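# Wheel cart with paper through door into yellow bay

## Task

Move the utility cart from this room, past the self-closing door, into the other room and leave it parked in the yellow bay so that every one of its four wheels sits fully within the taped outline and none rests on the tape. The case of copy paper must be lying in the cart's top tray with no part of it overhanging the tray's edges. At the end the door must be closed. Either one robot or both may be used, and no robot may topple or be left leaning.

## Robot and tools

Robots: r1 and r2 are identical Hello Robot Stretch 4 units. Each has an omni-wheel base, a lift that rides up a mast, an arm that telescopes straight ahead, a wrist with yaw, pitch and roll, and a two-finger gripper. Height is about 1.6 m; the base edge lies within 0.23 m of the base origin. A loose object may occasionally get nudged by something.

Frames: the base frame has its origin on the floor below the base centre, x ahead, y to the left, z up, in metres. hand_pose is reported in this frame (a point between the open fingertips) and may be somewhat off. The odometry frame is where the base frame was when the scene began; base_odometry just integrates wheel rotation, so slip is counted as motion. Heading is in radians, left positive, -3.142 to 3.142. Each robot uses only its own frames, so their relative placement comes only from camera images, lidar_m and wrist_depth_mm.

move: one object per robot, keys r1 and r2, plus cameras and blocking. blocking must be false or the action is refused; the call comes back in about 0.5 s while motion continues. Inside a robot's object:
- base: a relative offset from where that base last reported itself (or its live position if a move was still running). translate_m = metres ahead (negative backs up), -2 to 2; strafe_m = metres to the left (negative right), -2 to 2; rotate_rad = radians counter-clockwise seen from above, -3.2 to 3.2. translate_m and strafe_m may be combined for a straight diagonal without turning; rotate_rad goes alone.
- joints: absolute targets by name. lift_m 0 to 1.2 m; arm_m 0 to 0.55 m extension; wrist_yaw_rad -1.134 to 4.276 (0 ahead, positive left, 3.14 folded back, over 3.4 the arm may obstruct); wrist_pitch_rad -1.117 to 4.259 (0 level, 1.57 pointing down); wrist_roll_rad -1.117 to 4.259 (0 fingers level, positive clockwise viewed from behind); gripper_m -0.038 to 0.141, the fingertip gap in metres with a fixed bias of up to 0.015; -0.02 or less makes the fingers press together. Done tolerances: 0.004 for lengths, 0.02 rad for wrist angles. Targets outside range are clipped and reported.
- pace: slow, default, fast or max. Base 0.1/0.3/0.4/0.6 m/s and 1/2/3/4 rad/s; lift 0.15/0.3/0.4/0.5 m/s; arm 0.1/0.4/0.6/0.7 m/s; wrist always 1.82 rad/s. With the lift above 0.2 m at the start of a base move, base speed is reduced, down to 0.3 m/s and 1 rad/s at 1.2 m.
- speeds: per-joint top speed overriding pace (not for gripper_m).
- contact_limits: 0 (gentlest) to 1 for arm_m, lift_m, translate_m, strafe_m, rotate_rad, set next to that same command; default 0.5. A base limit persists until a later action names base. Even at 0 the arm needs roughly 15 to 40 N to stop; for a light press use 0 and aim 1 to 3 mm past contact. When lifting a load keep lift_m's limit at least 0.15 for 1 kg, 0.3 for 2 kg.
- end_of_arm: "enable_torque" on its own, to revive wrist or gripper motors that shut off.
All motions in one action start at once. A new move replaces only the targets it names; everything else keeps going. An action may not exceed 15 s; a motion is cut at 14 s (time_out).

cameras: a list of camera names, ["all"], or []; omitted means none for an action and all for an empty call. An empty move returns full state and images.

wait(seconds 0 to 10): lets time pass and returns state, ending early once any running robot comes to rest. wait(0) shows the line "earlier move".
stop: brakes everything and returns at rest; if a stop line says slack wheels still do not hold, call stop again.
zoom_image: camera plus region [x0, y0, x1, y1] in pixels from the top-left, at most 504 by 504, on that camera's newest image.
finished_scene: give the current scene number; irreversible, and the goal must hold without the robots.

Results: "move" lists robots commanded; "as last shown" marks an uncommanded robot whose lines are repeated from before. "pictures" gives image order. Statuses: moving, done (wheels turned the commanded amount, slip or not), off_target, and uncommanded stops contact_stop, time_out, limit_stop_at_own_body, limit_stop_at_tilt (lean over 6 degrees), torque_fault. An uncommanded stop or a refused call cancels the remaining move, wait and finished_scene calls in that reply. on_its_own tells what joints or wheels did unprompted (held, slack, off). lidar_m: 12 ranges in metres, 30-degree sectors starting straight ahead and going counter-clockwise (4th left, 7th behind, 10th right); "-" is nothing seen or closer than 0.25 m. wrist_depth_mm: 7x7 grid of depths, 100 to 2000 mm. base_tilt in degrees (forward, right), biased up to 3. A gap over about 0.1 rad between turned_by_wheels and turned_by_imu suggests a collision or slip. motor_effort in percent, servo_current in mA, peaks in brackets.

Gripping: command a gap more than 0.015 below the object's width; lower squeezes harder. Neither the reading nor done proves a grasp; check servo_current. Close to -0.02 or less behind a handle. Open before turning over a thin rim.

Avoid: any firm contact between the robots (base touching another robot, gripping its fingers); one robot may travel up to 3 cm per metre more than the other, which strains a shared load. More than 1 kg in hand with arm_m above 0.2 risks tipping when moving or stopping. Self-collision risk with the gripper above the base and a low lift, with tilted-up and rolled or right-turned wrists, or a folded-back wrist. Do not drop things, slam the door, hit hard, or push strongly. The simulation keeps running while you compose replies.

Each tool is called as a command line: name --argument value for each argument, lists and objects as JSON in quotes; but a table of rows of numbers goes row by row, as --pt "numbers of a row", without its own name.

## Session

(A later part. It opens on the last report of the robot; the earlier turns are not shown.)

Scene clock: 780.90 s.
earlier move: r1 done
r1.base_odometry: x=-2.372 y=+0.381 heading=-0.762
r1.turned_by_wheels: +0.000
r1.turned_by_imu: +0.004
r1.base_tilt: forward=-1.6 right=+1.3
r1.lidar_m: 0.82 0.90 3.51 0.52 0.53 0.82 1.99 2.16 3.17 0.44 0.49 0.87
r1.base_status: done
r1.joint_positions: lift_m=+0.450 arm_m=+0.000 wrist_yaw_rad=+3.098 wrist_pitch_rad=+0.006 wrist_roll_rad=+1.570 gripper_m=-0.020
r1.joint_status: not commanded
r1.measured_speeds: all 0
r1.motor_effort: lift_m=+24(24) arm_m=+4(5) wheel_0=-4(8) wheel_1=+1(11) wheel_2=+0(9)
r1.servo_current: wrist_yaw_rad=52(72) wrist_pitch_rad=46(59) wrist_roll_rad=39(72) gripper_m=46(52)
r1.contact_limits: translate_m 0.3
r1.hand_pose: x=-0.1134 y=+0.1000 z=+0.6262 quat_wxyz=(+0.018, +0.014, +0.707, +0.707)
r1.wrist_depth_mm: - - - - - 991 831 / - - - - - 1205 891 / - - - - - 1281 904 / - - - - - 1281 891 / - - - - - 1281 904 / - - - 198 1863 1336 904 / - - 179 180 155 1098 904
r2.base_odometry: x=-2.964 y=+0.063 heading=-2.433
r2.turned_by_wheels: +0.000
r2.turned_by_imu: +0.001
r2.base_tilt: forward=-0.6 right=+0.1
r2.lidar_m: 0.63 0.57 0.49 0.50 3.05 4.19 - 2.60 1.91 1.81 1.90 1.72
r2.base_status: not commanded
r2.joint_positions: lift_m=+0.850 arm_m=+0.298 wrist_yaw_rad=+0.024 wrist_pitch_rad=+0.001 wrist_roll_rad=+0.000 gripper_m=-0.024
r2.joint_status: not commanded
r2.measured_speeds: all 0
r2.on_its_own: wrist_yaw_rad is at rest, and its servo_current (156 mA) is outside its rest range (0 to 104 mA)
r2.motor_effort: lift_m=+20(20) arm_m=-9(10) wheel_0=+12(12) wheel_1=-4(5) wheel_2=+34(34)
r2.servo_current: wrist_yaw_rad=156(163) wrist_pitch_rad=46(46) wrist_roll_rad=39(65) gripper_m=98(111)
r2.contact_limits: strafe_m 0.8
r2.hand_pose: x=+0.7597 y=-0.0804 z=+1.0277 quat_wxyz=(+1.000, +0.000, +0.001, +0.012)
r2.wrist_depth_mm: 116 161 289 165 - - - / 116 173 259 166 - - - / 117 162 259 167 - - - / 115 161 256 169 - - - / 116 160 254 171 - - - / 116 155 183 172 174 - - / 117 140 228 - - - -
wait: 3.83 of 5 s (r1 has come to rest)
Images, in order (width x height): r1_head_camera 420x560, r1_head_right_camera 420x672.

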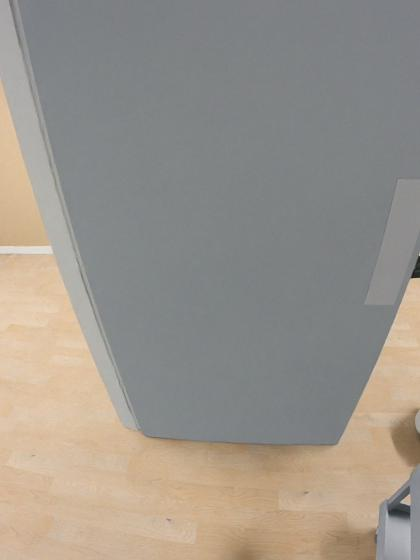

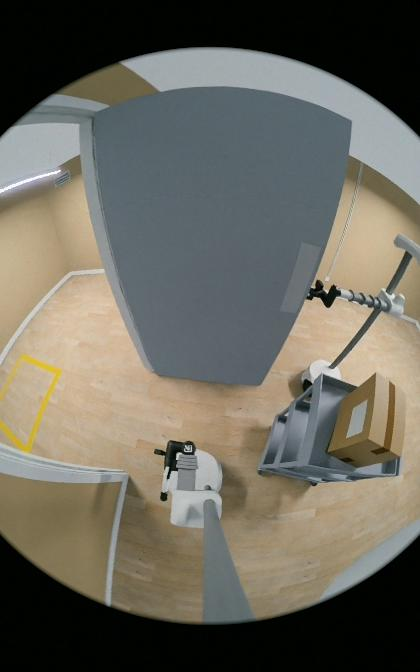

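move --r1 '{"base":{"translate_m":0.27}}' --blocking false

wait --seconds 3

move --r1 '{"base":{"strafe_m":0.85},"contact_limits":{"strafe_m":0.3}}' --blocking false

wait --seconds 5

move --r1 '{"base":{"rotate_rad":-1.57},"joints":{"wrist_yaw_rad":0,"gripper_m":0.13,"lift_m":0.33}}' --blocking false

wait --seconds 2

wait --seconds 2 --cameras '["r1_head_camera","r1_wrist_camera","r1_head_left_camera"]'

Scene clock: 790.27 s.
move: r1 moving
r1.base_odometry: x=-2.349 y=+0.359 heading=-0.761
r1.turned_by_wheels: +0.000
r1.turned_by_imu: +0.000
r1.base_tilt: forward=-1.6 right=+1.3
r1.lidar_m: 0.79 0.86 3.52 0.53 0.53 0.77 2.00 2.18 3.22 0.43 0.51 0.83
r1.base_status: translate_m moving
r1.joint_positions: lift_m=+0.450 arm_m=+0.000 wrist_yaw_rad=+3.098 wrist_pitch_rad=+0.006 wrist_roll_rad=+1.570 gripper_m=-0.020
r1.joint_status: not commanded
r1.measured_speeds: translate_m=+0.121 strafe_m=-0.002 rotate_rad=+0.001 lift_m=+0.000 arm_m=+0.000 wrist_yaw_rad=+0.000 wrist_pitch_rad=+0.000 wrist_roll_rad=+0.000
r1.motor_effort: lift_m=+24(24) arm_m=+4(5) wheel_0=+5(7) wheel_1=+6(8) wheel_2=-9(9)
r1.servo_current: wrist_yaw_rad=39(59) wrist_pitch_rad=52(52) wrist_roll_rad=52(59) gripper_m=46(52)
r1.hand_pose: x=-0.1134 y=+0.1000 z=+0.6262 quat_wxyz=(+0.018, +0.014, +0.707, +0.707)
r1.wrist_depth_mm: - - - - - 1008 842 / - - - - - 1205 891 / - - - - - 1281 904 / - - - - - 1308 904 / - - - - - 1308 904 / - - - 198 1863 1308 904 / - - 179 180 155 1098 917
r2.base_odometry: x=-2.964 y=+0.063 heading=-2.433
r2.turned_by_wheels: +0.000
r2.turned_by_imu: +0.000
r2.base_tilt: forward=-0.6 right=+0.0
r2.lidar_m: 0.63 0.58 0.50 0.51 3.03 4.24 - 2.60 1.91 1.82 1.92 1.70
r2.base_status: not commanded
r2.joint_positions: lift_m=+0.850 arm_m=+0.298 wrist_yaw_rad=+0.024 wrist_pitch_rad=+0.001 wrist_roll_rad=+0.000 gripper_m=-0.024
r2.joint_status: not commanded
r2.measured_speeds: all 0
r2.motor_effort: lift_m=+20(20) arm_m=-9(10) wheel_0=+12(12) wheel_1=-4(4) wheel_2=+34(34)
r2.servo_current: wrist_yaw_rad=156(156) wrist_pitch_rad=46(46) wrist_roll_rad=52(52) gripper_m=98(104)
r2.contact_limits: strafe_m 0.8
r2.hand_pose: x=+0.7597 y=-0.0804 z=+1.0277 quat_wxyz=(+1.000, +0.000, +0.001, +0.012)
r2.wrist_depth_mm: 116 162 289 165 - - - / 116 174 260 166 - - - / 116 162 259 167 - - - / 114 162 257 168 - - - / 116 160 256 171 - - - / 116 155 184 172 174 - - / 116 140 228 - - - -
pictures: none

Scene clock: 792.13 s.
earlier move: r1 done
r1.base_odometry: x=-2.176 y=+0.194 heading=-0.761
r1.turned_by_wheels: +0.000
r1.turned_by_imu: +0.000
r1.base_tilt: forward=-1.6 right=+1.2
r1.lidar_m: 0.54 0.60 3.49 3.41 0.61 0.79 2.24 2.47 0.50 0.48 0.61 0.58
r1.base_status: done
r1.joint_positions: lift_m=+0.450 arm_m=+0.000 wrist_yaw_rad=+3.098 wrist_pitch_rad=+0.006 wrist_roll_rad=+1.570 gripper_m=-0.020
r1.joint_status: not commanded
r1.measured_speeds: all 0
r1.motor_effort: lift_m=+24(24) arm_m=+4(5) wheel_0=+1(9) wheel_1=+3(8) wheel_2=-1(10)
r1.servo_current: wrist_yaw_rad=52(65) wrist_pitch_rad=39(59) wrist_roll_rad=52(72) gripper_m=39(52)
r1.hand_pose: x=-0.1134 y=+0.1000 z=+0.6262 quat_wxyz=(+0.018, +0.014, +0.707, +0.707)
r1.wrist_depth_mm: - - - - - - 842 / - - - - - 1160 891 / - - - - - 1281 917 / - - - - - 1281 904 / - - - - - 1281 904 / - - - 198 1808 1336 904 / - - 180 180 145 1078 891
r2.base_odometry: x=-2.964 y=+0.063 heading=-2.433
r2.turned_by_wheels: +0.000
r2.turned_by_imu: +0.000
r2.base_tilt: forward=-0.5 right=+0.0
r2.lidar_m: 0.62 0.59 0.52 0.52 3.03 4.24 - 2.57 1.88 1.82 1.93 1.71
r2.base_status: not commanded
r2.joint_positions: lift_m=+0.850 arm_m=+0.298 wrist_yaw_rad=+0.024 wrist_pitch_rad=+0.001 wrist_roll_rad=+0.000 gripper_m=-0.024
r2.joint_status: not commanded
r2.measured_speeds: all 0
r2.on_its_own: wrist_yaw_rad is at rest, and its servo_current (150 mA) is outside its rest range (0 to 104 mA)
r2.motor_effort: lift_m=+20(20) arm_m=-9(10) wheel_0=+12(12) wheel_1=-4(4) wheel_2=+34(34)
r2.servo_current: wrist_yaw_rad=150(163) wrist_pitch_rad=46(46) wrist_roll_rad=46(59) gripper_m=98(111)
r2.contact_limits: strafe_m 0.8
r2.hand_pose: x=+0.7597 y=-0.0804 z=+1.0277 quat_wxyz=(+1.000, +0.000, +0.001, +0.012)
r2.wrist_depth_mm: 116 162 287 165 - - - / 117 173 260 166 - - - / 117 162 259 167 - - - / 114 162 256 168 - - - / 116 160 254 170 - - - / 116 156 184 172 174 - - / 117 140 228 - - - -
wait: 1.87 of 3 s (r1 has come to rest)
pictures: none

Scene clock: 792.63 s.
move: r1 moving
r1.base_odometry: x=-2.151 y=+0.221 heading=-0.762
r1.turned_by_wheels: +0.000
r1.turned_by_imu: +0.000
r1.base_tilt: forward=-1.6 right=+1.3
r1.lidar_m: 0.57 0.60 3.46 3.38 0.58 0.73 2.23 2.45 0.51 0.51 0.65 0.57
r1.base_status: strafe_m moving
r1.joint_positions: lift_m=+0.450 arm_m=+0.000 wrist_yaw_rad=+3.098 wrist_pitch_rad=+0.006 wrist_roll_rad=+1.570 gripper_m=-0.020
r1.joint_status: not commanded
r1.measured_speeds: translate_m=+0.001 strafe_m=+0.139 rotate_rad=-0.005 lift_m=+0.000 arm_m=+0.000 wrist_yaw_rad=+0.000 wrist_pitch_rad=+0.000 wrist_roll_rad=+0.000
r1.motor_effort: lift_m=+24(24) arm_m=+4(4) wheel_0=-9(10) wheel_1=+7(10) wheel_2=+1(2)
r1.servo_current: wrist_yaw_rad=46(59) wrist_pitch_rad=52(52) wrist_roll_rad=52(52) gripper_m=46(46)
r1.contact_limits: strafe_m 0.3
r1.hand_pose: x=-0.1134 y=+0.1000 z=+0.6262 quat_wxyz=(+0.018, +0.014, +0.707, +0.707)
r1.wrist_depth_mm: - - - - - - 788 / - - - - - 1182 891 / - - - - - 1281 904 / - - - - - 1281 904 / - - - - - 1308 904 / - - - 198 1756 1255 917 / - - 180 180 145 1060 917
r2.base_odometry: x=-2.964 y=+0.063 heading=-2.433
r2.turned_by_wheels: +0.000
r2.turned_by_imu: +0.000
r2.base_tilt: forward=-0.6 right=+0.0
r2.lidar_m: 0.63 0.59 0.49 0.52 3.03 4.20 - 2.59 1.90 1.79 1.91 1.71
r2.base_status: not commanded
r2.joint_positions: lift_m=+0.850 arm_m=+0.298 wrist_yaw_rad=+0.024 wrist_pitch_rad=+0.001 wrist_roll_rad=+0.000 gripper_m=-0.024
r2.joint_status: not commanded
r2.measured_speeds: all 0
r2.motor_effort: lift_m=+20(20) arm_m=-9(9) wheel_0=+12(13) wheel_1=-4(5) wheel_2=+34(34)
r2.servo_current: wrist_yaw_rad=150(156) wrist_pitch_rad=33(46) wrist_roll_rad=46(59) gripper_m=98(111)
r2.contact_limits: strafe_m 0.8
r2.hand_pose: x=+0.7597 y=-0.0804 z=+1.0277 quat_wxyz=(+1.000, +0.000, +0.001, +0.012)
r2.wrist_depth_mm: 116 162 290 165 - - - / 116 173 260 166 - - - / 116 163 258 167 - - - / 114 162 257 169 - - - / 116 160 255 170 - - - / 116 156 183 172 174 - - / 116 140 228 - - - -
pictures: none

Scene clock: 796.30 s.
earlier move: r1 done
r1.base_odometry: x=-1.590 y=+0.810 heading=-0.762
r1.turned_by_wheels: +0.000
r1.turned_by_imu: +0.005
r1.base_tilt: forward=-1.6 right=+1.3
r1.lidar_m: 1.33 2.73 2.63 2.57 2.77 2.21 0.58 0.34 3.48 1.31 0.84 0.71
r1.base_status: done
r1.joint_positions: lift_m=+0.450 arm_m=+0.000 wrist_yaw_rad=+3.098 wrist_pitch_rad=+0.006 wrist_roll_rad=+1.570 gripper_m=-0.020
r1.joint_status: not commanded
r1.measured_speeds: all 0
r1.motor_effort: lift_m=+24(24) arm_m=+4(4) wheel_0=-1(11) wheel_1=-1(11) wheel_2=-1(2)
r1.servo_current: wrist_yaw_rad=65(72) wrist_pitch_rad=46(52) wrist_roll_rad=46(65) gripper_m=46(52)
r1.contact_limits: strafe_m 0.3
r1.hand_pose: x=-0.1134 y=+0.1000 z=+0.6262 quat_wxyz=(+0.018, +0.014, +0.707, +0.707)
r1.wrist_depth_mm: - - - - - 1255 866 / - - - - - 1281 891 / - - - - - 1281 904 / - - - - - 1308 904 / - - - - - 1308 917 / - - 182 198 171 1118 904 / - 132 170 144 145 - -
r2.base_odometry: x=-2.964 y=+0.063 heading=-2.433
r2.turned_by_wheels: +0.000
r2.turned_by_imu: +0.001
r2.base_tilt: forward=-0.6 right=+0.1
r2.lidar_m: 0.64 0.60 0.49 0.50 3.06 4.21 - 2.59 1.88 1.81 1.89 1.74
r2.base_status: not commanded
r2.joint_positions: lift_m=+0.850 arm_m=+0.298 wrist_yaw_rad=+0.024 wrist_pitch_rad=+0.001 wrist_roll_rad=+0.000 gripper_m=-0.024
r2.joint_status: not commanded
r2.measured_speeds: all 0
r2.on_its_own: wrist_yaw_rad is at rest, and its servo_current (150 mA) is outside its rest range (0 to 104 mA)
r2.motor_effort: lift_m=+20(20) arm_m=-9(10) wheel_0=+12(13) wheel_1=-4(5) wheel_2=+34(34)
r2.servo_current: wrist_yaw_rad=150(163) wrist_pitch_rad=39(46) wrist_roll_rad=46(59) gripper_m=104(111)
r2.contact_limits: strafe_m 0.8
r2.hand_pose: x=+0.7597 y=-0.0804 z=+1.0277 quat_wxyz=(+1.000, +0.000, +0.001, +0.012)
r2.wrist_depth_mm: 116 162 289 165 - - - / 117 173 259 166 - - - / 117 162 259 167 - - - / 114 162 256 169 - - - / 116 160 254 170 - - - / 116 156 184 172 174 - - / 117 140 227 - - - -
wait: 3.67 of 5 s (r1 has come to rest)
pictures: none

Scene clock: 796.80 s.
move: r1 moving
r1.base_odometry: x=-1.590 y=+0.809 heading=-1.014
r1.turned_by_wheels: -0.252
r1.turned_by_imu: -0.253
r1.base_tilt: forward=-1.6 right=+1.3
r1.lidar_m: 0.72 2.57 2.80 2.58 2.62 2.36 2.06 0.34 0.41 1.29 1.15 0.72
r1.base_status: rotate_rad moving
r1.joint_positions: lift_m=+0.412 arm_m=+0.000 wrist_yaw_rad=+2.514 wrist_pitch_rad=+0.006 wrist_roll_rad=+1.570 gripper_m=+0.005
r1.joint_status: lift_m moving; wrist_yaw_rad moving; gripper_m moving
r1.measured_speeds: translate_m=+0.001 strafe_m=+0.000 rotate_rad=-0.979 lift_m=-0.146 arm_m=+0.000 wrist_yaw_rad=-1.821 wrist_pitch_rad=+0.000 wrist_roll_rad=+0.000
r1.motor_effort: lift_m=+10(24) arm_m=+4(4) wheel_0=+11(11) wheel_1=+8(8) wheel_2=+7(7)
r1.servo_current: wrist_yaw_rad=98(104) wrist_pitch_rad=46(52) wrist_roll_rad=46(59) gripper_m=59(78)
r1.hand_pose: x=-0.0111 y=+0.2402 z=+0.5891 quat_wxyz=(+0.220, +0.216, +0.673, +0.672)
r1.wrist_depth_mm: - - - - - 1182 878 / - - - - - 1205 798 / - - - - - 1308 854 / - - - - - 1205 854 / - - - - - 1229 866 / - - - 204 185 1255 866 / - - 188 185 147 1098 866
r2.base_odometry: x=-2.964 y=+0.063 heading=-2.433
r2.turned_by_wheels: +0.000
r2.turned_by_imu: +0.000
r2.base_tilt: forward=-0.6 right=+0.1
r2.lidar_m: 0.63 0.59 0.49 0.51 3.07 4.22 - 2.59 1.91 1.83 1.92 1.71
r2.base_status: not commanded
r2.joint_positions: lift_m=+0.850 arm_m=+0.298 wrist_yaw_rad=+0.024 wrist_pitch_rad=+0.001 wrist_roll_rad=+0.000 gripper_m=-0.024
r2.joint_status: not commanded
r2.measured_speeds: all 0
r2.motor_effort: lift_m=+20(20) arm_m=-9(9) wheel_0=+12(12) wheel_1=-4(4) wheel_2=+34(34)
r2.servo_current: wrist_yaw_rad=143(156) wrist_pitch_rad=39(46) wrist_roll_rad=52(59) gripper_m=104(104)
r2.contact_limits: strafe_m 0.8
r2.hand_pose: x=+0.7597 y=-0.0804 z=+1.0277 quat_wxyz=(+1.000, +0.000, +0.001, +0.012)
r2.wrist_depth_mm: 116 162 287 165 - - - / 116 174 260 166 - - - / 116 162 258 167 - - - / 114 162 256 168 - - - / 116 160 254 171 - - - / 116 155 183 172 174 - - / 117 140 227 - - - -
pictures: none

Scene clock: 798.63 s.
earlier move: r1 done
r1.base_odometry: x=-1.590 y=+0.810 heading=-2.331
r1.turned_by_wheels: -1.317
r1.turned_by_imu: -1.325
r1.base_tilt: forward=-1.6 right=+1.2
r1.lidar_m: 1.31 0.85 0.68 1.42 2.75 2.62 2.59 2.80 2.22 0.57 0.35 3.51
r1.base_status: done
r1.joint_positions: lift_m=+0.330 arm_m=+0.000 wrist_yaw_rad=+0.003 wrist_pitch_rad=+0.006 wrist_roll_rad=+1.570 gripper_m=+0.130
r1.joint_status: all done
r1.measured_speeds: all 0
r1.motor_effort: lift_m=+13(24) arm_m=+4(4) wheel_0=+2(11) wheel_1=+2(10) wheel_2=+0(8)
r1.servo_current: wrist_yaw_rad=46(111) wrist_pitch_rad=46(59) wrist_roll_rad=39(72) gripper_m=39(98)
r1.hand_pose: x=+0.4595 y=-0.0867 z=+0.5071 quat_wxyz=(+0.707, +0.707, +0.003, -0.001)
r1.wrist_depth_mm: - - - - 1921 976 707 / - - - - 1921 1008 715 / - - - - 1576 1025 732 / - 1336 - - 1464 1008 723 / - - - - 1182 1042 732 / - 206 1182 - 211 200 741 / - 1863 - 149 1576 1060 732
r2.base_odometry: x=-2.964 y=+0.063 heading=-2.433
r2.turned_by_wheels: +0.000
r2.turned_by_imu: +0.000
r2.base_tilt: forward=-0.5 right=+0.0
r2.lidar_m: 0.62 0.61 0.51 0.50 3.07 4.19 - 2.57 1.91 1.82 1.92 1.73
r2.base_status: not commanded
r2.joint_positions: lift_m=+0.850 arm_m=+0.298 wrist_yaw_rad=+0.024 wrist_pitch_rad=+0.001 wrist_roll_rad=+0.000 gripper_m=-0.024
r2.joint_status: not commanded
r2.measured_speeds: all 0
r2.on_its_own: wrist_yaw_rad is at rest, and its servo_current (156 mA) is outside its rest range (0 to 104 mA)
r2.motor_effort: lift_m=+20(20) arm_m=-9(10) wheel_0=+12(13) wheel_1=-5(5) wheel_2=+34(34)
r2.servo_current: wrist_yaw_rad=156(156) wrist_pitch_rad=39(46) wrist_roll_rad=46(59) gripper_m=98(111)
r2.contact_limits: strafe_m 0.8
r2.hand_pose: x=+0.7597 y=-0.0804 z=+1.0277 quat_wxyz=(+1.000, +0.000, +0.001, +0.012)
r2.wrist_depth_mm: 116 161 289 166 - - - / 117 173 259 166 - - - / 117 162 259 167 - - - / 115 161 256 168 - - - / 116 160 254 171 - - - / 116 156 184 172 174 - - / 117 140 228 - - - -
wait: 1.83 of 2 s (r1 has come to rest)
pictures: none

Scene clock: 800.63 s.
r1.base_odometry: x=-1.590 y=+0.810 heading=-2.331
r1.turned_by_wheels: +0.000
r1.turned_by_imu: +0.000
r1.base_tilt: forward=-1.6 right=+1.3
r1.lidar_m: 1.29 0.84 0.71 1.41 2.75 2.62 2.58 2.80 2.21 0.58 0.35 3.51
r1.base_status: done
r1.joint_positions: lift_m=+0.330 arm_m=+0.000 wrist_yaw_rad=+0.003 wrist_pitch_rad=+0.006 wrist_roll_rad=+1.570 gripper_m=+0.130
r1.joint_status: all done
r1.measured_speeds: all 0
r1.motor_effort: lift_m=+13(24) arm_m=+4(4) wheel_0=+2(11) wheel_1=+2(10) wheel_2=+0(8)
r1.servo_current: wrist_yaw_rad=39(111) wrist_pitch_rad=46(59) wrist_roll_rad=33(72) gripper_m=39(98)
r1.hand_pose: x=+0.4595 y=-0.0867 z=+0.5071 quat_wxyz=(+0.707, +0.707, +0.003, -0.001)
r1.wrist_depth_mm: - - - - 1863 1008 707 / - - - - 1921 991 715 / - - - - 1576 1025 723 / - 1336 - - 1464 1042 723 / - - - - 1182 1042 741 / - 206 1182 - 212 200 723 / - 1921 - 149 1618 1042 732
r2.base_odometry: x=-2.964 y=+0.063 heading=-2.433
r2.turned_by_wheels: +0.000
r2.turned_by_imu: +0.000
r2.base_tilt: forward=-0.6 right=+0.1
r2.lidar_m: 0.64 0.59 0.51 0.50 3.08 4.23 - 2.62 1.89 1.81 1.92 1.74
r2.base_status: not commanded
r2.joint_positions: lift_m=+0.850 arm_m=+0.298 wrist_yaw_rad=+0.024 wrist_pitch_rad=+0.001 wrist_roll_rad=+0.000 gripper_m=-0.024
r2.joint_status: not commanded
r2.measured_speeds: all 0
r2.on_its_own: wrist_yaw_rad is at rest, and its servo_current (150 mA) is outside its rest range (0 to 104 mA)
r2.motor_effort: lift_m=+20(20) arm_m=-9(10) wheel_0=+12(13) wheel_1=-4(5) wheel_2=+34(34)
r2.servo_current: wrist_yaw_rad=150(156) wrist_pitch_rad=46(46) wrist_roll_rad=52(59) gripper_m=104(111)
r2.contact_limits: strafe_m 0.8
r2.hand_pose: x=+0.7597 y=-0.0804 z=+1.0277 quat_wxyz=(+1.000, +0.000, +0.001, +0.012)
r2.wrist_depth_mm: 116 162 289 165 - - - / 116 173 259 166 - - - / 117 162 258 167 - - - / 114 162 257 168 - - - / 116 160 254 171 - - - / 116 155 184 172 174 - - / 116 140 227 - - - -
wait: 2.00 s; at rest by 0.27 s
pictures: r1_head_camera, r1_head_left_camera, r1_wrist_camera
Images, in order (width x height): r1_head_camera 420x560, r1_head_left_camera 420x672, r1_wrist_camera 616x392.

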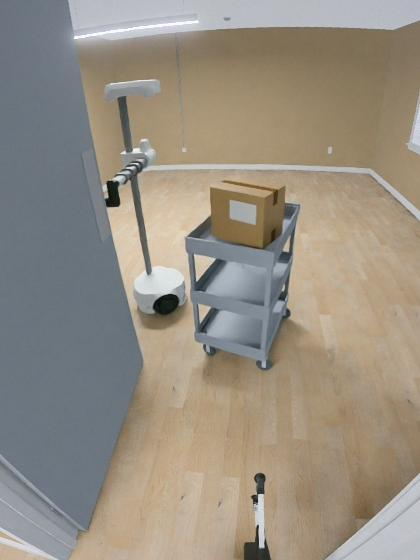

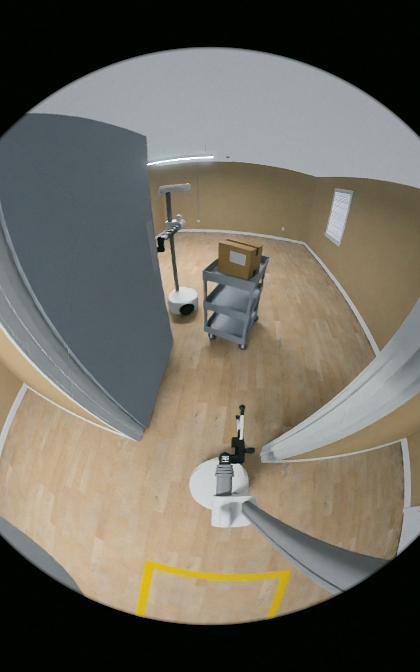

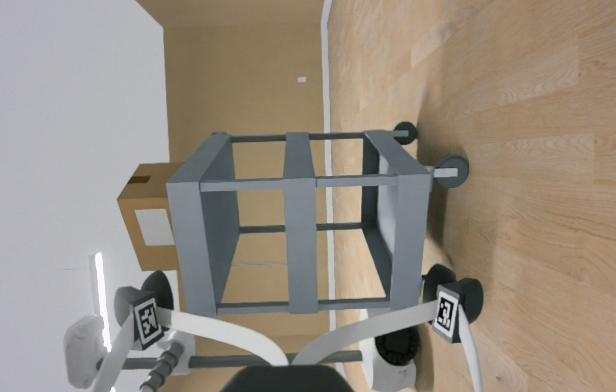

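move --r1 '{"base":{"translate_m":0.95,"strafe_m":0.08},"contact_limits":{"translate_m":0.3}}' --blocking false

wait --seconds 5

move --r1 '{"base":{"rotate_rad":-0.2}}' --blocking false

wait --seconds 2 --cameras '["r1_head_camera","r1_wrist_camera","r1_head_left_camera"]'

Scene clock: 832.40 s.
move: r1 moving
r1.base_odometry: x=-1.609 y=+0.785 heading=-2.331
r1.turned_by_wheels: +0.000
r1.turned_by_imu: +0.000
r1.base_tilt: forward=-1.6 right=+1.3
r1.lidar_m: 1.25 0.82 0.67 1.23 2.76 2.65 2.62 2.81 2.22 0.51 0.33 3.52
r1.base_status: translate_m moving; strafe_m moving
r1.joint_positions: lift_m=+0.330 arm_m=+0.000 wrist_yaw_rad=+0.003 wrist_pitch_rad=+0.006 wrist_roll_rad=+1.570 gripper_m=+0.130
r1.joint_status: not commanded
r1.measured_speeds: translate_m=+0.122 strafe_m=+0.012 rotate_rad=-0.002 lift_m=+0.000 arm_m=+0.000 wrist_yaw_rad=+0.000 wrist_pitch_rad=+0.000 wrist_roll_rad=+0.000
r1.motor_effort: lift_m=+13(13) arm_m=+4(4) wheel_0=+2(7) wheel_1=+8(10) wheel_2=-8(9)
r1.servo_current: wrist_yaw_rad=52(65) wrist_pitch_rad=46(52) wrist_roll_rad=52(59) gripper_m=52(52)
r1.contact_limits: translate_m 0.3
r1.hand_pose: x=+0.4595 y=-0.0867 z=+0.5071 quat_wxyz=(+0.707, +0.707, +0.003, -0.001)
r1.wrist_depth_mm: - - - - 1863 1025 699 / - - - - 1921 1008 707 / - - - - 1618 1025 723 / - 1308 - - 1464 1042 723 / - - - - 1160 1025 723 / - 209 185 - 1182 200 723 / - 1863 - 147 1576 1060 741
r2.base_odometry: x=-2.964 y=+0.063 heading=-2.433
r2.turned_by_wheels: +0.000
r2.turned_by_imu: +0.000
r2.base_tilt: forward=-0.5 right=+0.1
r2.lidar_m: 0.64 0.58 0.50 0.49 3.03 4.19 - 2.61 1.89 1.83 1.90 1.72
r2.base_status: not commanded
r2.joint_positions: lift_m=+0.850 arm_m=+0.298 wrist_yaw_rad=+0.024 wrist_pitch_rad=+0.001 wrist_roll_rad=+0.000 gripper_m=-0.024
r2.joint_status: not commanded
r2.measured_speeds: all 0
r2.motor_effort: lift_m=+20(20) arm_m=-9(9) wheel_0=+12(12) wheel_1=-4(5) wheel_2=+34(34)
r2.servo_current: wrist_yaw_rad=150(156) wrist_pitch_rad=39(46) wrist_roll_rad=59(65) gripper_m=104(104)
r2.contact_limits: strafe_m 0.8
r2.hand_pose: x=+0.7597 y=-0.0804 z=+1.0277 quat_wxyz=(+1.000, +0.000, +0.001, +0.012)
r2.wrist_depth_mm: 116 162 287 165 - - - / 116 173 259 166 - - - / 117 162 258 167 - - - / 114 162 256 169 - - - / 116 160 255 170 - - - / 116 156 183 172 174 - - / 117 140 227 - - - -
pictures: none

Scene clock: 836.57 s.
earlier move: r1 done
r1.base_odometry: x=-2.186 y=+0.066 heading=-2.331
r1.turned_by_wheels: +0.000
r1.turned_by_imu: +0.001
r1.base_tilt: forward=-1.6 right=+1.3
r1.lidar_m: 0.43 0.62 0.49 0.47 0.49 0.79 3.53 0.76 0.99 2.35 2.54 0.41
r1.base_status: done
r1.joint_positions: lift_m=+0.330 arm_m=+0.000 wrist_yaw_rad=+0.002 wrist_pitch_rad=+0.006 wrist_roll_rad=+1.570 gripper_m=+0.130
r1.joint_status: not commanded
r1.measured_speeds: all 0
r1.motor_effort: lift_m=+13(13) arm_m=+4(4) wheel_0=+2(8) wheel_1=+2(10) wheel_2=+1(10)
r1.servo_current: wrist_yaw_rad=39(72) wrist_pitch_rad=39(52) wrist_roll_rad=46(78) gripper_m=46(52)
r1.contact_limits: translate_m 0.3
r1.hand_pose: x=+0.4595 y=-0.0867 z=+0.5071 quat_wxyz=(+0.707, +0.707, +0.003, -0.001)
r1.wrist_depth_mm: 433 647 - - - 715 488 / 436 647 - - - 750 473 / 433 597 - - - - 477 / 430 591 - - - - 480 / 424 585 - - - 640 484 / 402 210 185 - 189 202 488 / 397 - - 141 946 820 452
r2.base_odometry: x=-2.964 y=+0.063 heading=-2.433
r2.turned_by_wheels: +0.000
r2.turned_by_imu: +0.001
r2.base_tilt: forward=-0.5 right=+0.1
r2.lidar_m: 0.64 0.60 0.48 0.51 3.08 4.21 - 2.60 1.87 1.83 1.91 1.73
r2.base_status: not commanded
r2.joint_positions: lift_m=+0.850 arm_m=+0.298 wrist_yaw_rad=+0.024 wrist_pitch_rad=+0.001 wrist_roll_rad=+0.000 gripper_m=-0.024
r2.joint_status: not commanded
r2.measured_speeds: all 0
r2.on_its_own: wrist_yaw_rad is at rest, and its servo_current (150 mA) is outside its rest range (0 to 104 mA)
r2.motor_effort: lift_m=+20(20) arm_m=-9(10) wheel_0=+12(13) wheel_1=-4(5) wheel_2=+34(34)
r2.servo_current: wrist_yaw_rad=150(163) wrist_pitch_rad=39(46) wrist_roll_rad=39(65) gripper_m=98(111)
r2.contact_limits: strafe_m 0.8
r2.hand_pose: x=+0.7597 y=-0.0804 z=+1.0277 quat_wxyz=(+1.000, +0.000, +0.001, +0.012)
r2.wrist_depth_mm: 116 162 289 165 - - - / 117 173 260 166 - - - / 117 162 258 167 - - - / 114 161 256 168 - - - / 116 160 254 170 - - - / 116 156 184 172 174 - - / 117 140 227 - - - -
wait: 4.17 of 5 s (r1 has come to rest)
pictures: none

Scene clock: 837.07 s.
move: r1 moving
r1.base_odometry: x=-2.186 y=+0.066 heading=-2.514
r1.turned_by_wheels: -0.183
r1.turned_by_imu: -0.184
r1.base_tilt: forward=-1.6 right=+1.2
r1.lidar_m: 0.41 0.49 0.51 0.44 0.46 0.63 3.58 0.77 0.79 1.84 2.41 0.43
r1.base_status: rotate_rad moving
r1.joint_positions: lift_m=+0.330 arm_m=+0.000 wrist_yaw_rad=+0.002 wrist_pitch_rad=+0.006 wrist_roll_rad=+1.570 gripper_m=+0.130
r1.joint_status: not commanded
r1.measured_speeds: translate_m=+0.000 strafe_m=-0.001 rotate_rad=-0.296 lift_m=+0.000 arm_m=+0.000 wrist_yaw_rad=+0.000 wrist_pitch_rad=+0.000 wrist_roll_rad=+0.000
r1.motor_effort: lift_m=+13(13) arm_m=+4(4) wheel_0=+3(8) wheel_1=+4(8) wheel_2=+1(7)
r1.servo_current: wrist_yaw_rad=52(52) wrist_pitch_rad=46(52) wrist_roll_rad=46(52) gripper_m=39(46)
r1.hand_pose: x=+0.4595 y=-0.0867 z=+0.5071 quat_wxyz=(+0.707, +0.707, +0.003, -0.001)
r1.wrist_depth_mm: 181 182 182 - 184 185 186 / 196 517 185 - - 189 469 / 433 597 - - - 778 484 / 430 585 - - - - 484 / 427 574 - - - - 484 / 399 211 180 - 188 195 484 / 415 554 - 140 1499 634 492
r2.base_odometry: x=-2.964 y=+0.063 heading=-2.433
r2.turned_by_wheels: +0.000
r2.turned_by_imu: +0.000
r2.base_tilt: forward=-0.6 right=+0.1
r2.lidar_m: 0.63 0.58 0.52 0.50 3.06 4.24 - 2.60 1.88 1.83 1.90 1.72
r2.base_status: not commanded
r2.joint_positions: lift_m=+0.850 arm_m=+0.298 wrist_yaw_rad=+0.024 wrist_pitch_rad=+0.001 wrist_roll_rad=+0.000 gripper_m=-0.024
r2.joint_status: not commanded
r2.measured_speeds: all 0
r2.motor_effort: lift_m=+20(20) arm_m=-9(9) wheel_0=+12(12) wheel_1=-4(4) wheel_2=+34(34)
r2.servo_current: wrist_yaw_rad=156(163) wrist_pitch_rad=46(46) wrist_roll_rad=33(52) gripper_m=98(104)
r2.contact_limits: strafe_m 0.8
r2.hand_pose: x=+0.7597 y=-0.0804 z=+1.0277 quat_wxyz=(+1.000, +0.000, +0.001, +0.012)
r2.wrist_depth_mm: 116 162 290 165 - - - / 116 173 260 166 - - - / 117 162 258 167 - - - / 115 162 257 169 - - - / 116 160 254 171 - - - / 116 156 183 172 174 - - / 117 140 229 - - - -
pictures: none

Scene clock: 837.50 s.
earlier move: r1 done
r1.base_odometry: x=-2.186 y=+0.066 heading=-2.531
r1.turned_by_wheels: -0.017
r1.turned_by_imu: -0.017
r1.base_tilt: forward=-1.6 right=+1.3
r1.lidar_m: 0.42 0.48 0.49 0.46 0.48 0.62 3.58 0.78 0.78 1.77 2.38 0.43
r1.base_status: done
r1.joint_positions: lift_m=+0.330 arm_m=+0.000 wrist_yaw_rad=+0.002 wrist_pitch_rad=+0.006 wrist_roll_rad=+1.570 gripper_m=+0.130
r1.joint_status: not commanded
r1.measured_speeds: all 0
r1.motor_effort: lift_m=+13(13) arm_m=+4(4) wheel_0=+2(8) wheel_1=+0(8) wheel_2=-1(7)
r1.servo_current: wrist_yaw_rad=65(65) wrist_pitch_rad=46(52) wrist_roll_rad=59(59) gripper_m=46(46)
r1.hand_pose: x=+0.4594 y=-0.0868 z=+0.5071 quat_wxyz=(+0.707, +0.707, +0.003, -0.001)
r1.wrist_depth_mm: - - - - 1863 1008 699 / 190 191 190 - 194 195 196 / 413 591 - - - - 477 / 430 591 - - - - 480 / 427 580 - - - - 484 / 402 211 180 - 187 196 488 / 415 559 - 140 1464 647 484
r2.base_odometry: x=-2.964 y=+0.063 heading=-2.433
r2.turned_by_wheels: +0.000
r2.turned_by_imu: +0.000
r2.base_tilt: forward=-0.6 right=+0.1
r2.lidar_m: 0.63 0.61 0.50 0.50 3.07 4.21 - 2.60 1.90 1.83 1.90 1.71
r2.base_status: not commanded
r2.joint_positions: lift_m=+0.850 arm_m=+0.298 wrist_yaw_rad=+0.024 wrist_pitch_rad=+0.001 wrist_roll_rad=+0.000 gripper_m=-0.024
r2.joint_status: not commanded
r2.measured_speeds: all 0
r2.on_its_own: wrist_yaw_rad is at rest, and its servo_current (169 mA) is outside its rest range (0 to 104 mA)
r2.motor_effort: lift_m=+20(20) arm_m=-9(9) wheel_0=+12(12) wheel_1=-4(4) wheel_2=+34(34)
r2.servo_current: wrist_yaw_rad=169(169) wrist_pitch_rad=39(46) wrist_roll_rad=65(65) gripper_m=104(104)
r2.contact_limits: strafe_m 0.8
r2.hand_pose: x=+0.7597 y=-0.0804 z=+1.0277 quat_wxyz=(+1.000, +0.000, +0.001, +0.012)
r2.wrist_depth_mm: 116 162 289 165 - - - / 116 173 260 166 - - - / 117 162 258 167 - - - / 114 162 256 168 - - - / 116 160 254 171 - - - / 116 156 183 172 174 - - / 117 140 227 - - - -
wait: 0.43 of 2 s (r1 has come to rest)
pictures: r1_head_camera, r1_head_left_camera, r1_wrist_camera
Images, in order (width x height): r1_head_camera 420x560, r1_head_left_camera 420x672, r1_wrist_camera 616x392.

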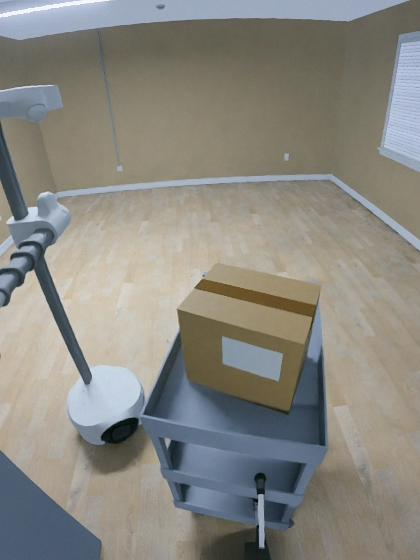

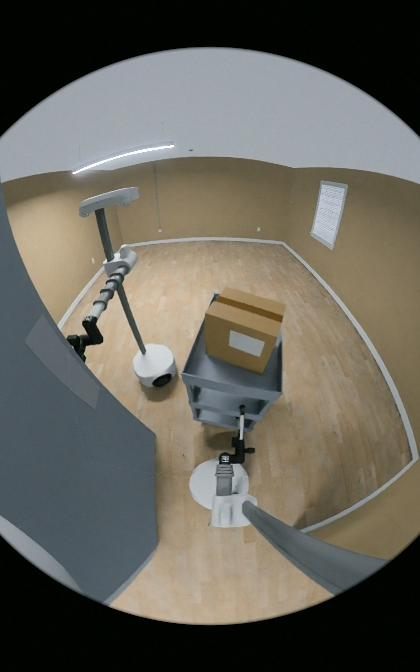

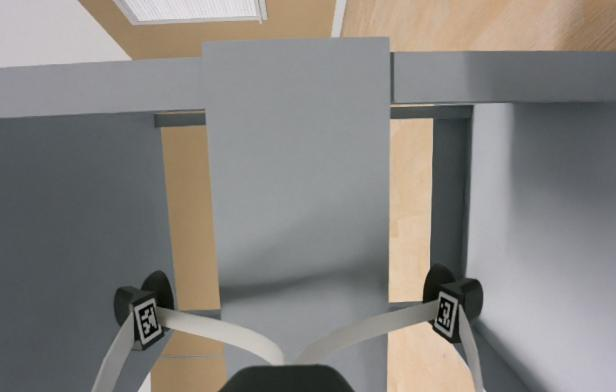

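move --r1 '{"base":{"strafe_m":0.11},"pace":"slow"}' --blocking false

wait --seconds 3

move --r1 '{"base":{"translate_m":0.03},"pace":"slow","contact_limits":{"translate_m":0.2}}' --blocking false

wait --seconds 2

move --r1 '{"joints":{"gripper_m":0.03}}' --blocking false

wait --seconds 2 --cameras '["r1_head_camera","r1_wrist_camera"]'

move --r1 '{"base":{"translate_m":-0.25,"strafe_m":0.0},"pace":"slow","contact_limits":{"translate_m":0.6}}' --blocking false

wait --seconds 5 --cameras '["r1_head_camera","r1_wrist_camera"]'

Scene clock: 847.27 s.
move: r1 moving
r1.base_odometry: x=-2.178 y=+0.054 heading=-2.531
r1.turned_by_wheels: +0.000
r1.turned_by_imu: +0.000
r1.base_tilt: forward=-1.6 right=+1.3
r1.lidar_m: 0.43 0.50 0.50 0.44 0.46 0.57 3.59 0.79 0.78 1.78 2.42 0.41
r1.base_status: strafe_m moving
r1.joint_positions: lift_m=+0.330 arm_m=+0.000 wrist_yaw_rad=+0.002 wrist_pitch_rad=+0.006 wrist_roll_rad=+1.570 gripper_m=+0.130
r1.joint_status: not commanded
r1.measured_speeds: translate_m=+0.001 strafe_m=+0.057 rotate_rad=-0.005 lift_m=+0.000 arm_m=+0.000 wrist_yaw_rad=+0.000 wrist_pitch_rad=+0.000 wrist_roll_rad=+0.000
r1.motor_effort: lift_m=+13(13) arm_m=+4(4) wheel_0=-4(7) wheel_1=+5(8) wheel_2=+0(1)
r1.servo_current: wrist_yaw_rad=52(59) wrist_pitch_rad=46(52) wrist_roll_rad=65(65) gripper_m=39(46)
r1.hand_pose: x=+0.4594 y=-0.0868 z=+0.5071 quat_wxyz=(+0.707, +0.707, +0.003, -0.001)
r1.wrist_depth_mm: - - - - 194 195 196 / 193 193 193 - 195 196 452 / 436 597 - - - 788 480 / 430 591 - - - - 484 / 427 580 - - - - 488 / 402 211 180 - 188 195 484 / 413 554 - 140 1537 661 484
r2.base_odometry: x=-2.964 y=+0.063 heading=-2.433
r2.turned_by_wheels: +0.000
r2.turned_by_imu: +0.000
r2.base_tilt: forward=-0.6 right=+0.0
r2.lidar_m: 0.64 0.55 0.49 0.52 3.05 4.24 - 2.59 1.90 1.83 1.91 1.72
r2.base_status: not commanded
r2.joint_positions: lift_m=+0.850 arm_m=+0.298 wrist_yaw_rad=+0.024 wrist_pitch_rad=+0.001 wrist_roll_rad=+0.000 gripper_m=-0.024
r2.joint_status: not commanded
r2.measured_speeds: all 0
r2.motor_effort: lift_m=+20(20) arm_m=-9(9) wheel_0=+12(12) wheel_1=-4(4) wheel_2=+34(34)
r2.servo_current: wrist_yaw_rad=143(163) wrist_pitch_rad=39(46) wrist_roll_rad=46(59) gripper_m=98(111)
r2.contact_limits: strafe_m 0.8
r2.hand_pose: x=+0.7597 y=-0.0804 z=+1.0277 quat_wxyz=(+1.000, +0.000, +0.001, +0.012)
r2.wrist_depth_mm: 116 162 289 165 - - - / 116 173 259 166 - - - / 117 162 259 167 - - - / 114 162 257 169 - - - / 116 160 254 171 - - - / 116 155 183 172 174 - - / 117 140 227 - - - -
pictures: none

Scene clock: 849.00 s.
earlier move: r1 done
r1.base_odometry: x=-2.123 y=-0.024 heading=-2.531
r1.turned_by_wheels: +0.000
r1.turned_by_imu: +0.000
r1.base_tilt: forward=-1.6 right=+1.3
r1.lidar_m: 0.43 0.68 0.39 0.36 0.35 0.47 3.57 0.96 0.86 1.81 2.53 0.43
r1.base_status: done
r1.joint_positions: lift_m=+0.330 arm_m=+0.000 wrist_yaw_rad=+0.002 wrist_pitch_rad=+0.006 wrist_roll_rad=+1.570 gripper_m=+0.130
r1.joint_status: not commanded
r1.measured_speeds: all 0
r1.motor_effort: lift_m=+13(13) arm_m=+4(4) wheel_0=-4(9) wheel_1=+3(8) wheel_2=+0(1)
r1.servo_current: wrist_yaw_rad=46(72) wrist_pitch_rad=39(52) wrist_roll_rad=33(65) gripper_m=39(52)
r1.hand_pose: x=+0.4594 y=-0.0868 z=+0.5071 quat_wxyz=(+0.707, +0.707, +0.003, -0.001)
r1.wrist_depth_mm: 413 - - - 1499 1160 488 / 439 597 - - - - 477 / 433 597 - - 1499 - 480 / 427 585 - - 1537 - 480 / 427 591 - - - - 484 / 402 211 185 - 188 200 484 / 410 - - 141 1618 1042 477
r2.base_odometry: x=-2.964 y=+0.063 heading=-2.433
r2.turned_by_wheels: +0.000
r2.turned_by_imu: +0.000
r2.base_tilt: forward=-0.5 right=+0.1
r2.lidar_m: 0.65 0.56 0.50 0.50 3.08 4.20 - 2.60 1.89 1.82 1.92 1.74
r2.base_status: not commanded
r2.joint_positions: lift_m=+0.850 arm_m=+0.298 wrist_yaw_rad=+0.024 wrist_pitch_rad=+0.001 wrist_roll_rad=+0.000 gripper_m=-0.024
r2.joint_status: not commanded
r2.measured_speeds: all 0
r2.on_its_own: wrist_yaw_rad is at rest, and its servo_current (130 mA) is outside its rest range (0 to 104 mA)
r2.motor_effort: lift_m=+20(20) arm_m=-9(10) wheel_0=+12(12) wheel_1=-4(4) wheel_2=+34(34)
r2.servo_current: wrist_yaw_rad=130(163) wrist_pitch_rad=39(46) wrist_roll_rad=52(59) gripper_m=104(111)
r2.contact_limits: strafe_m 0.8
r2.hand_pose: x=+0.7597 y=-0.0804 z=+1.0277 quat_wxyz=(+1.000, +0.000, +0.001, +0.012)
r2.wrist_depth_mm: 116 161 289 165 - - - / 116 173 260 166 - - - / 116 162 258 167 - - - / 114 161 256 169 - - - / 116 160 253 170 - - - / 116 156 184 172 174 - - / 116 140 228 - - - -
wait: 1.73 of 3 s (r1 has come to rest)
pictures: none

Scene clock: 849.50 s.
move: r1 moving
r1.base_odometry: x=-2.133 y=-0.031 heading=-2.531
r1.turned_by_wheels: +0.000
r1.turned_by_imu: +0.000
r1.base_tilt: forward=-1.6 right=+1.3
r1.lidar_m: 0.42 0.67 0.40 0.35 0.36 0.50 3.60 0.94 0.88 1.82 2.50 0.42
r1.base_status: translate_m moving
r1.joint_positions: lift_m=+0.330 arm_m=+0.000 wrist_yaw_rad=+0.002 wrist_pitch_rad=+0.006 wrist_roll_rad=+1.570 gripper_m=+0.130
r1.joint_status: not commanded
r1.measured_speeds: translate_m=+0.048 strafe_m=+0.001 rotate_rad=-0.002 lift_m=+0.000 arm_m=+0.000 wrist_yaw_rad=+0.000 wrist_pitch_rad=+0.000 wrist_roll_rad=+0.000
r1.motor_effort: lift_m=+13(13) arm_m=+4(4) wheel_0=+5(7) wheel_1=+5(7) wheel_2=-5(6)
r1.servo_current: wrist_yaw_rad=59(72) wrist_pitch_rad=46(52) wrist_roll_rad=46(65) gripper_m=39(46)
r1.contact_limits: translate_m 0.2
r1.hand_pose: x=+0.4594 y=-0.0868 z=+0.5071 quat_wxyz=(+0.707, +0.707, +0.003, -0.001)
r1.wrist_depth_mm: 413 - - - - 1138 488 / 436 603 - - - - 477 / 433 591 - - 1576 768 477 / 430 585 - - 1537 - 484 / 421 580 - - - - 484 / 402 211 185 - 189 199 484 / 413 - - 141 1430 1042 477
r2.base_odometry: x=-2.964 y=+0.063 heading=-2.433
r2.turned_by_wheels: +0.000
r2.turned_by_imu: +0.000
r2.base_tilt: forward=-0.6 right=+0.0
r2.lidar_m: 0.63 0.58 0.50 0.51 3.07 4.23 - 2.58 1.87 1.82 1.90 1.74
r2.base_status: not commanded
r2.joint_positions: lift_m=+0.850 arm_m=+0.298 wrist_yaw_rad=+0.024 wrist_pitch_rad=+0.001 wrist_roll_rad=+0.000 gripper_m=-0.024
r2.joint_status: not commanded
r2.measured_speeds: all 0
r2.motor_effort: lift_m=+20(20) arm_m=-9(9) wheel_0=+12(12) wheel_1=-4(4) wheel_2=+34(34)
r2.servo_current: wrist_yaw_rad=150(156) wrist_pitch_rad=39(46) wrist_roll_rad=46(52) gripper_m=98(104)
r2.contact_limits: strafe_m 0.8
r2.hand_pose: x=+0.7597 y=-0.0804 z=+1.0277 quat_wxyz=(+1.000, +0.000, +0.001, +0.012)
r2.wrist_depth_mm: 116 162 289 165 - - - / 116 174 259 166 - - - / 117 162 258 167 - - - / 115 162 256 168 - - - / 116 160 255 171 - - - / 116 155 183 172 174 - - / 117 140 228 - - - -
pictures: none

Scene clock: 850.37 s.
earlier move: r1 done
r1.base_odometry: x=-2.148 y=-0.041 heading=-2.531
r1.turned_by_wheels: +0.000
r1.turned_by_imu: +0.000
r1.base_tilt: forward=-1.6 right=+1.3
r1.lidar_m: 0.42 0.66 0.40 0.35 0.33 0.50 3.60 0.95 0.86 1.87 2.51 0.43
r1.base_status: done
r1.joint_positions: lift_m=+0.330 arm_m=+0.000 wrist_yaw_rad=+0.002 wrist_pitch_rad=+0.006 wrist_roll_rad=+1.570 gripper_m=+0.130
r1.joint_status: not commanded
r1.measured_speeds: all 0
r1.motor_effort: lift_m=+13(13) arm_m=+4(4) wheel_0=+3(7) wheel_1=+3(7) wheel_2=-3(6)
r1.servo_current: wrist_yaw_rad=59(72) wrist_pitch_rad=46(52) wrist_roll_rad=65(65) gripper_m=46(46)
r1.contact_limits: translate_m 0.2
r1.hand_pose: x=+0.4594 y=-0.0868 z=+0.5071 quat_wxyz=(+0.707, +0.707, +0.003, -0.001)
r1.wrist_depth_mm: 436 - - - - - 492 / 436 647 - - - 768 473 / 433 597 - - - 768 477 / 430 585 - - - 809 480 / 424 580 - - - 788 484 / 404 211 176 - 189 196 488 / 413 - - 140 - 1060 462
r2.base_odometry: x=-2.964 y=+0.063 heading=-2.433
r2.turned_by_wheels: +0.000
r2.turned_by_imu: +0.000
r2.base_tilt: forward=-0.6 right=+0.1
r2.lidar_m: 0.64 0.57 0.51 0.49 3.07 4.20 - 2.61 1.90 1.82 1.91 1.73
r2.base_status: not commanded
r2.joint_positions: lift_m=+0.850 arm_m=+0.298 wrist_yaw_rad=+0.024 wrist_pitch_rad=+0.001 wrist_roll_rad=+0.000 gripper_m=-0.024
r2.joint_status: not commanded
r2.measured_speeds: all 0
r2.on_its_own: wrist_yaw_rad is at rest, and its servo_current (150 mA) is outside its rest range (0 to 104 mA)
r2.motor_effort: lift_m=+20(20) arm_m=-9(9) wheel_0=+12(12) wheel_1=-4(4) wheel_2=+34(34)
r2.servo_current: wrist_yaw_rad=150(163) wrist_pitch_rad=46(46) wrist_roll_rad=46(59) gripper_m=98(111)
r2.contact_limits: strafe_m 0.8
r2.hand_pose: x=+0.7597 y=-0.0804 z=+1.0277 quat_wxyz=(+1.000, +0.000, +0.001, +0.012)
r2.wrist_depth_mm: 116 162 289 165 - - - / 116 173 260 166 - - - / 117 162 258 167 - - - / 114 162 255 168 - - - / 116 160 253 171 - - - / 116 155 184 172 174 - - / 117 140 227 - - - -
wait: 0.87 of 2 s (r1 has come to rest)
pictures: none

Scene clock: 850.87 s.
move: r1 moving
r1.base_odometry: x=-2.148 y=-0.041 heading=-2.531
r1.turned_by_wheels: +0.000
r1.turned_by_imu: +0.000
r1.base_tilt: forward=-1.6 right=+1.3
r1.lidar_m: 0.41 0.65 0.39 0.36 0.37 0.47 3.62 0.92 0.85 1.88 2.50 0.41
r1.base_status: not commanded
r1.joint_positions: lift_m=+0.330 arm_m=+0.000 wrist_yaw_rad=+0.002 wrist_pitch_rad=+0.006 wrist_roll_rad=+1.570 gripper_m=+0.117
r1.joint_status: gripper_m moving
r1.measured_speeds: all 0
r1.motor_effort: lift_m=+13(13) arm_m=+4(4) wheel_0=+3(3) wheel_1=+3(3) wheel_2=-3(3)
r1.servo_current: wrist_yaw_rad=46(78) wrist_pitch_rad=46(46) wrist_roll_rad=33(65) gripper_m=91(91)
r1.contact_limits: translate_m 0.2
r1.hand_pose: x=+0.4594 y=-0.0868 z=+0.5071 quat_wxyz=(+0.707, +0.707, +0.003, -0.001)
r1.wrist_depth_mm: 436 - - - - - 492 / 433 647 - - - 768 473 / 433 597 - - - 788 480 / 430 591 - - - 798 480 / 424 585 - - - - 484 / 404 496 - - 191 213 488 / 413 530 - 144 - 1060 466
r2.base_odometry: x=-2.964 y=+0.063 heading=-2.433
r2.turned_by_wheels: +0.000
r2.turned_by_imu: +0.000
r2.base_tilt: forward=-0.5 right=+0.1
r2.lidar_m: 0.62 0.57 0.51 0.49 3.04 4.21 - 2.59 1.92 1.82 1.92 1.72
r2.base_status: not commanded
r2.joint_positions: lift_m=+0.850 arm_m=+0.298 wrist_yaw_rad=+0.024 wrist_pitch_rad=+0.001 wrist_roll_rad=+0.000 gripper_m=-0.024
r2.joint_status: not commanded
r2.measured_speeds: all 0
r2.motor_effort: lift_m=+20(20) arm_m=-9(10) wheel_0=+12(12) wheel_1=-4(4) wheel_2=+34(34)
r2.servo_current: wrist_yaw_rad=156(156) wrist_pitch_rad=39(46) wrist_roll_rad=52(52) gripper_m=98(104)
r2.contact_limits: strafe_m 0.8
r2.hand_pose: x=+0.7597 y=-0.0804 z=+1.0277 quat_wxyz=(+1.000, +0.000, +0.001, +0.012)
r2.wrist_depth_mm: 116 161 289 165 - - - / 116 173 259 166 - - - / 117 162 258 167 - - - / 115 162 256 168 - - - / 116 160 254 171 - - - / 116 156 183 172 174 - - / 117 140 229 - - - -
pictures: none

Scene clock: 852.27 s.
earlier move: r1 done
r1.base_odometry: x=-2.148 y=-0.041 heading=-2.531
r1.turned_by_wheels: +0.000
r1.turned_by_imu: +0.000
r1.base_tilt: forward=-1.6 right=+1.3
r1.lidar_m: 0.42 0.66 0.38 0.36 0.37 0.48 3.61 0.91 0.87 1.86 2.51 0.42
r1.base_status: not commanded
r1.joint_positions: lift_m=+0.330 arm_m=+0.000 wrist_yaw_rad=+0.002 wrist_pitch_rad=+0.008 wrist_roll_rad=+1.570 gripper_m=+0.031
r1.joint_status: all done
r1.measured_speeds: all 0
r1.motor_effort: lift_m=+16(16) arm_m=-3(4) wheel_0=+1(3) wheel_1=+2(3) wheel_2=-1(3)
r1.servo_current: wrist_yaw_rad=39(78) wrist_pitch_rad=46(59) wrist_roll_rad=59(72) gripper_m=91(182)
r1.contact_limits: translate_m 0.2
r1.hand_pose: x=+0.4595 y=-0.0868 z=+0.5061 quat_wxyz=(+0.707, +0.707, +0.004, -0.002)
r1.wrist_depth_mm: 442 - - - - - 480 / 442 615 - - - 759 488 / 442 615 - - - - 488 / 445 603 - - - - 492 / 442 603 - - 1366 - 477 / 433 559 186 - 182 569 477 / 427 153 - - 1430 1008 459
r2.base_odometry: x=-2.964 y=+0.063 heading=-2.433
r2.turned_by_wheels: +0.000
r2.turned_by_imu: +0.000
r2.base_tilt: forward=-0.6 right=+0.0
r2.lidar_m: 0.64 0.57 0.51 0.50 3.06 4.22 - 2.57 1.90 1.81 1.89 1.73
r2.base_status: not commanded
r2.joint_positions: lift_m=+0.850 arm_m=+0.298 wrist_yaw_rad=+0.024 wrist_pitch_rad=+0.001 wrist_roll_rad=+0.000 gripper_m=-0.024
r2.joint_status: not commanded
r2.measured_speeds: all 0
r2.on_its_own: wrist_yaw_rad is at rest, and its servo_current (150 mA) is outside its rest range (0 to 104 mA)
r2.motor_effort: lift_m=+20(20) arm_m=-9(10) wheel_0=+12(12) wheel_1=-4(5) wheel_2=+34(34)
r2.servo_current: wrist_yaw_rad=150(163) wrist_pitch_rad=39(52) wrist_roll_rad=52(65) gripper_m=104(111)
r2.contact_limits: strafe_m 0.8
r2.hand_pose: x=+0.7597 y=-0.0804 z=+1.0277 quat_wxyz=(+1.000, +0.000, +0.001, +0.012)
r2.wrist_depth_mm: 116 162 289 165 - - - / 116 173 259 166 - - - / 117 162 258 167 - - - / 115 162 256 169 - - - / 116 160 254 170 - - - / 116 155 184 172 174 - - / 117 140 227 - - - -
wait: 1.40 of 2 s (r1 has come to rest)
Images, in order (width x height): r1_head_camera 420x560, r1_wrist_camera 616x392.

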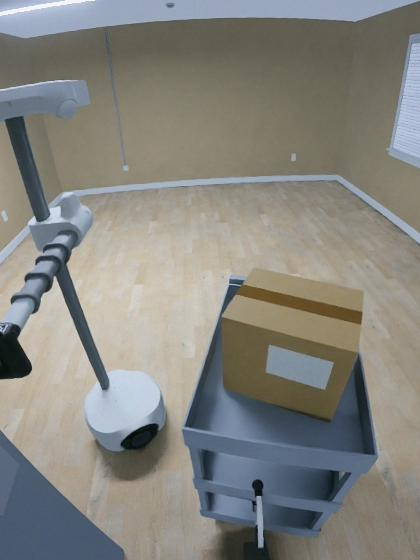

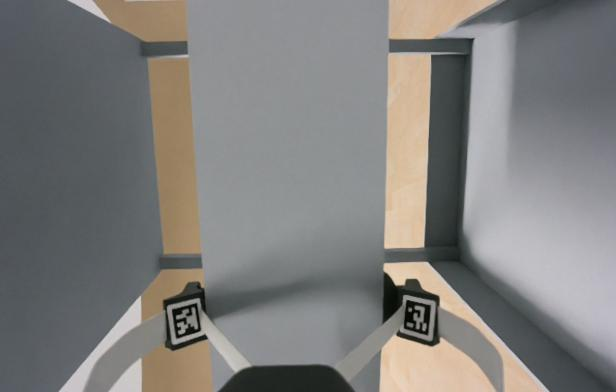

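Scene clock: 852.77 s.
move: r1 moving
r1.base_odometry: x=-2.138 y=-0.034 heading=-2.531
r1.turned_by_wheels: -0.001
r1.turned_by_imu: -0.001
r1.base_tilt: forward=-1.5 right=+1.2
r1.lidar_m: 0.43 0.67 0.40 0.35 0.37 0.48 3.62 0.94 0.86 1.86 2.51 0.43
r1.base_status: translate_m moving; strafe_m moving
r1.joint_positions: lift_m=+0.330 arm_m=+0.000 wrist_yaw_rad=+0.002 wrist_pitch_rad=+0.008 wrist_roll_rad=+1.570 gripper_m=+0.031
r1.joint_status: not commanded
r1.measured_speeds: translate_m=-0.049 strafe_m=+0.000 rotate_rad=+0.000 lift_m=+0.000 arm_m=+0.000 wrist_yaw_rad=+0.000 wrist_pitch_rad=+0.000 wrist_roll_rad=+0.000
r1.motor_effort: lift_m=+16(16) arm_m=-4(4) wheel_0=-12(12) wheel_1=-6(7) wheel_2=+12(12)
r1.servo_current: wrist_yaw_rad=39(65) wrist_pitch_rad=52(59) wrist_roll_rad=46(59) gripper_m=85(91)
r1.contact_limits: translate_m 0.6
r1.hand_pose: x=+0.4595 y=-0.0868 z=+0.5061 quat_wxyz=(+0.707, +0.707, +0.004, -0.002)
r1.wrist_depth_mm: 413 647 - - - - 492 / 439 603 - - - 759 488 / 439 609 - - - - 477 / 442 609 - - - - 473 / 439 603 - - - - 473 / 415 647 190 - 186 569 473 / 410 - - - 175 1060 459
r2.base_odometry: x=-2.964 y=+0.063 heading=-2.433
r2.turned_by_wheels: +0.000
r2.turned_by_imu: +0.000
r2.base_tilt: forward=-0.6 right=+0.0
r2.lidar_m: 0.62 0.58 0.51 0.48 3.09 4.24 - 2.56 1.90 1.81 1.92 1.73
r2.base_status: not commanded
r2.joint_positions: lift_m=+0.850 arm_m=+0.298 wrist_yaw_rad=+0.024 wrist_pitch_rad=+0.001 wrist_roll_rad=+0.000 gripper_m=-0.024
r2.joint_status: not commanded
r2.measured_speeds: all 0
r2.motor_effort: lift_m=+20(20) arm_m=-9(9) wheel_0=+12(12) wheel_1=-4(5) wheel_2=+34(34)
r2.servo_current: wrist_yaw_rad=156(156) wrist_pitch_rad=39(39) wrist_roll_rad=39(59) gripper_m=104(111)
r2.contact_limits: strafe_m 0.8
r2.hand_pose: x=+0.7597 y=-0.0804 z=+1.0277 quat_wxyz=(+1.000, +0.000, +0.001, +0.012)
r2.wrist_depth_mm: 116 162 289 165 - - - / 117 173 259 166 - - - / 117 162 258 167 - - - / 114 161 257 169 - - - / 116 160 254 170 - - - / 116 156 184 172 174 - - / 116 140 227 - - - -
pictures: none

Scene clock: 856.07 s.
earlier move: r1 done
r1.base_odometry: x=-1.943 y=+0.102 heading=-2.531
r1.turned_by_wheels: +0.001
r1.turned_by_imu: +0.002
r1.base_tilt: forward=-1.6 right=+1.3
r1.lidar_m: 0.39 0.41 0.38 0.32 0.34 0.45 3.37 3.38 0.73 1.17 2.52 0.46
r1.base_status: done
r1.joint_positions: lift_m=+0.330 arm_m=+0.000 wrist_yaw_rad=+0.006 wrist_pitch_rad=+0.008 wrist_roll_rad=+1.570 gripper_m=+0.031
r1.joint_status: not commanded
r1.measured_speeds: all 0
r1.motor_effort: lift_m=+16(16) arm_m=-4(4) wheel_0=+1(14) wheel_1=-3(8) wheel_2=+5(13)
r1.servo_current: wrist_yaw_rad=72(78) wrist_pitch_rad=52(59) wrist_roll_rad=65(72) gripper_m=85(91)
r1.contact_limits: translate_m 0.6
r1.hand_pose: x=+0.4598 y=-0.0857 z=+0.5061 quat_wxyz=(+0.707, +0.707, +0.005, -0.001)
r1.wrist_depth_mm: - - - - 1618 976 - / 421 - - - 1464 1138 462 / 445 654 - - 1464 - 492 / 442 609 - - 1537 831 492 / 436 597 - - 1499 - 473 / 413 597 191 - 185 - 473 / 427 163 183 - 931 151 473
r2.base_odometry: x=-2.964 y=+0.063 heading=-2.433
r2.turned_by_wheels: +0.000
r2.turned_by_imu: +0.000
r2.base_tilt: forward=-0.6 right=+0.0
r2.lidar_m: 0.63 0.43 0.34 0.70 3.08 4.25 - 2.56 1.90 1.81 1.88 1.73
r2.base_status: not commanded
r2.joint_positions: lift_m=+0.850 arm_m=+0.298 wrist_yaw_rad=+0.024 wrist_pitch_rad=+0.001 wrist_roll_rad=+0.000 gripper_m=-0.024
r2.joint_status: not commanded
r2.measured_speeds: all 0
r2.on_its_own: wrist_yaw_rad is at rest, and its servo_current (156 mA) is outside its rest range (0 to 104 mA)
r2.motor_effort: lift_m=+20(20) arm_m=-9(10) wheel_0=+12(12) wheel_1=-5(5) wheel_2=+34(34)
r2.servo_current: wrist_yaw_rad=156(163) wrist_pitch_rad=39(52) wrist_roll_rad=39(59) gripper_m=104(111)
r2.contact_limits: strafe_m 0.8
r2.hand_pose: x=+0.7597 y=-0.0804 z=+1.0277 quat_wxyz=(+1.000, +0.000, +0.001, +0.012)
r2.wrist_depth_mm: 117 162 287 165 - - - / 116 173 260 166 - - - / 117 162 258 167 - - - / 114 162 257 168 - - - / 116 160 253 171 - - - / 116 156 185 172 174 - - / 117 140 227 - - - -
wait: 3.30 of 5 s (r1 has come to rest)
Images, in order (width x height): r1_head_camera 420x560, r1_wrist_camera 616x392.

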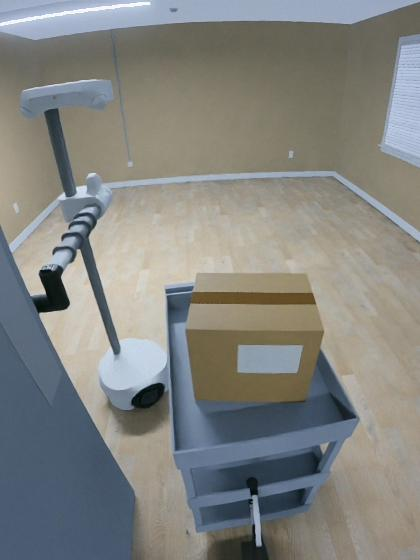

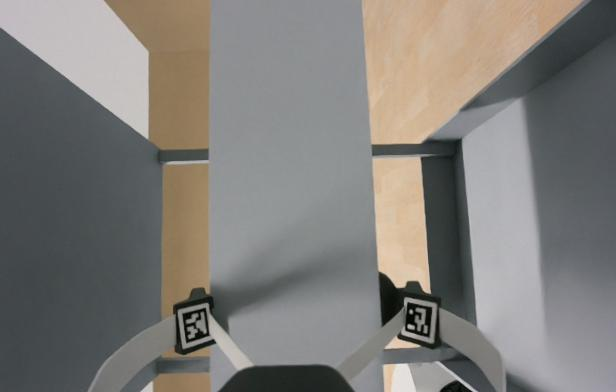

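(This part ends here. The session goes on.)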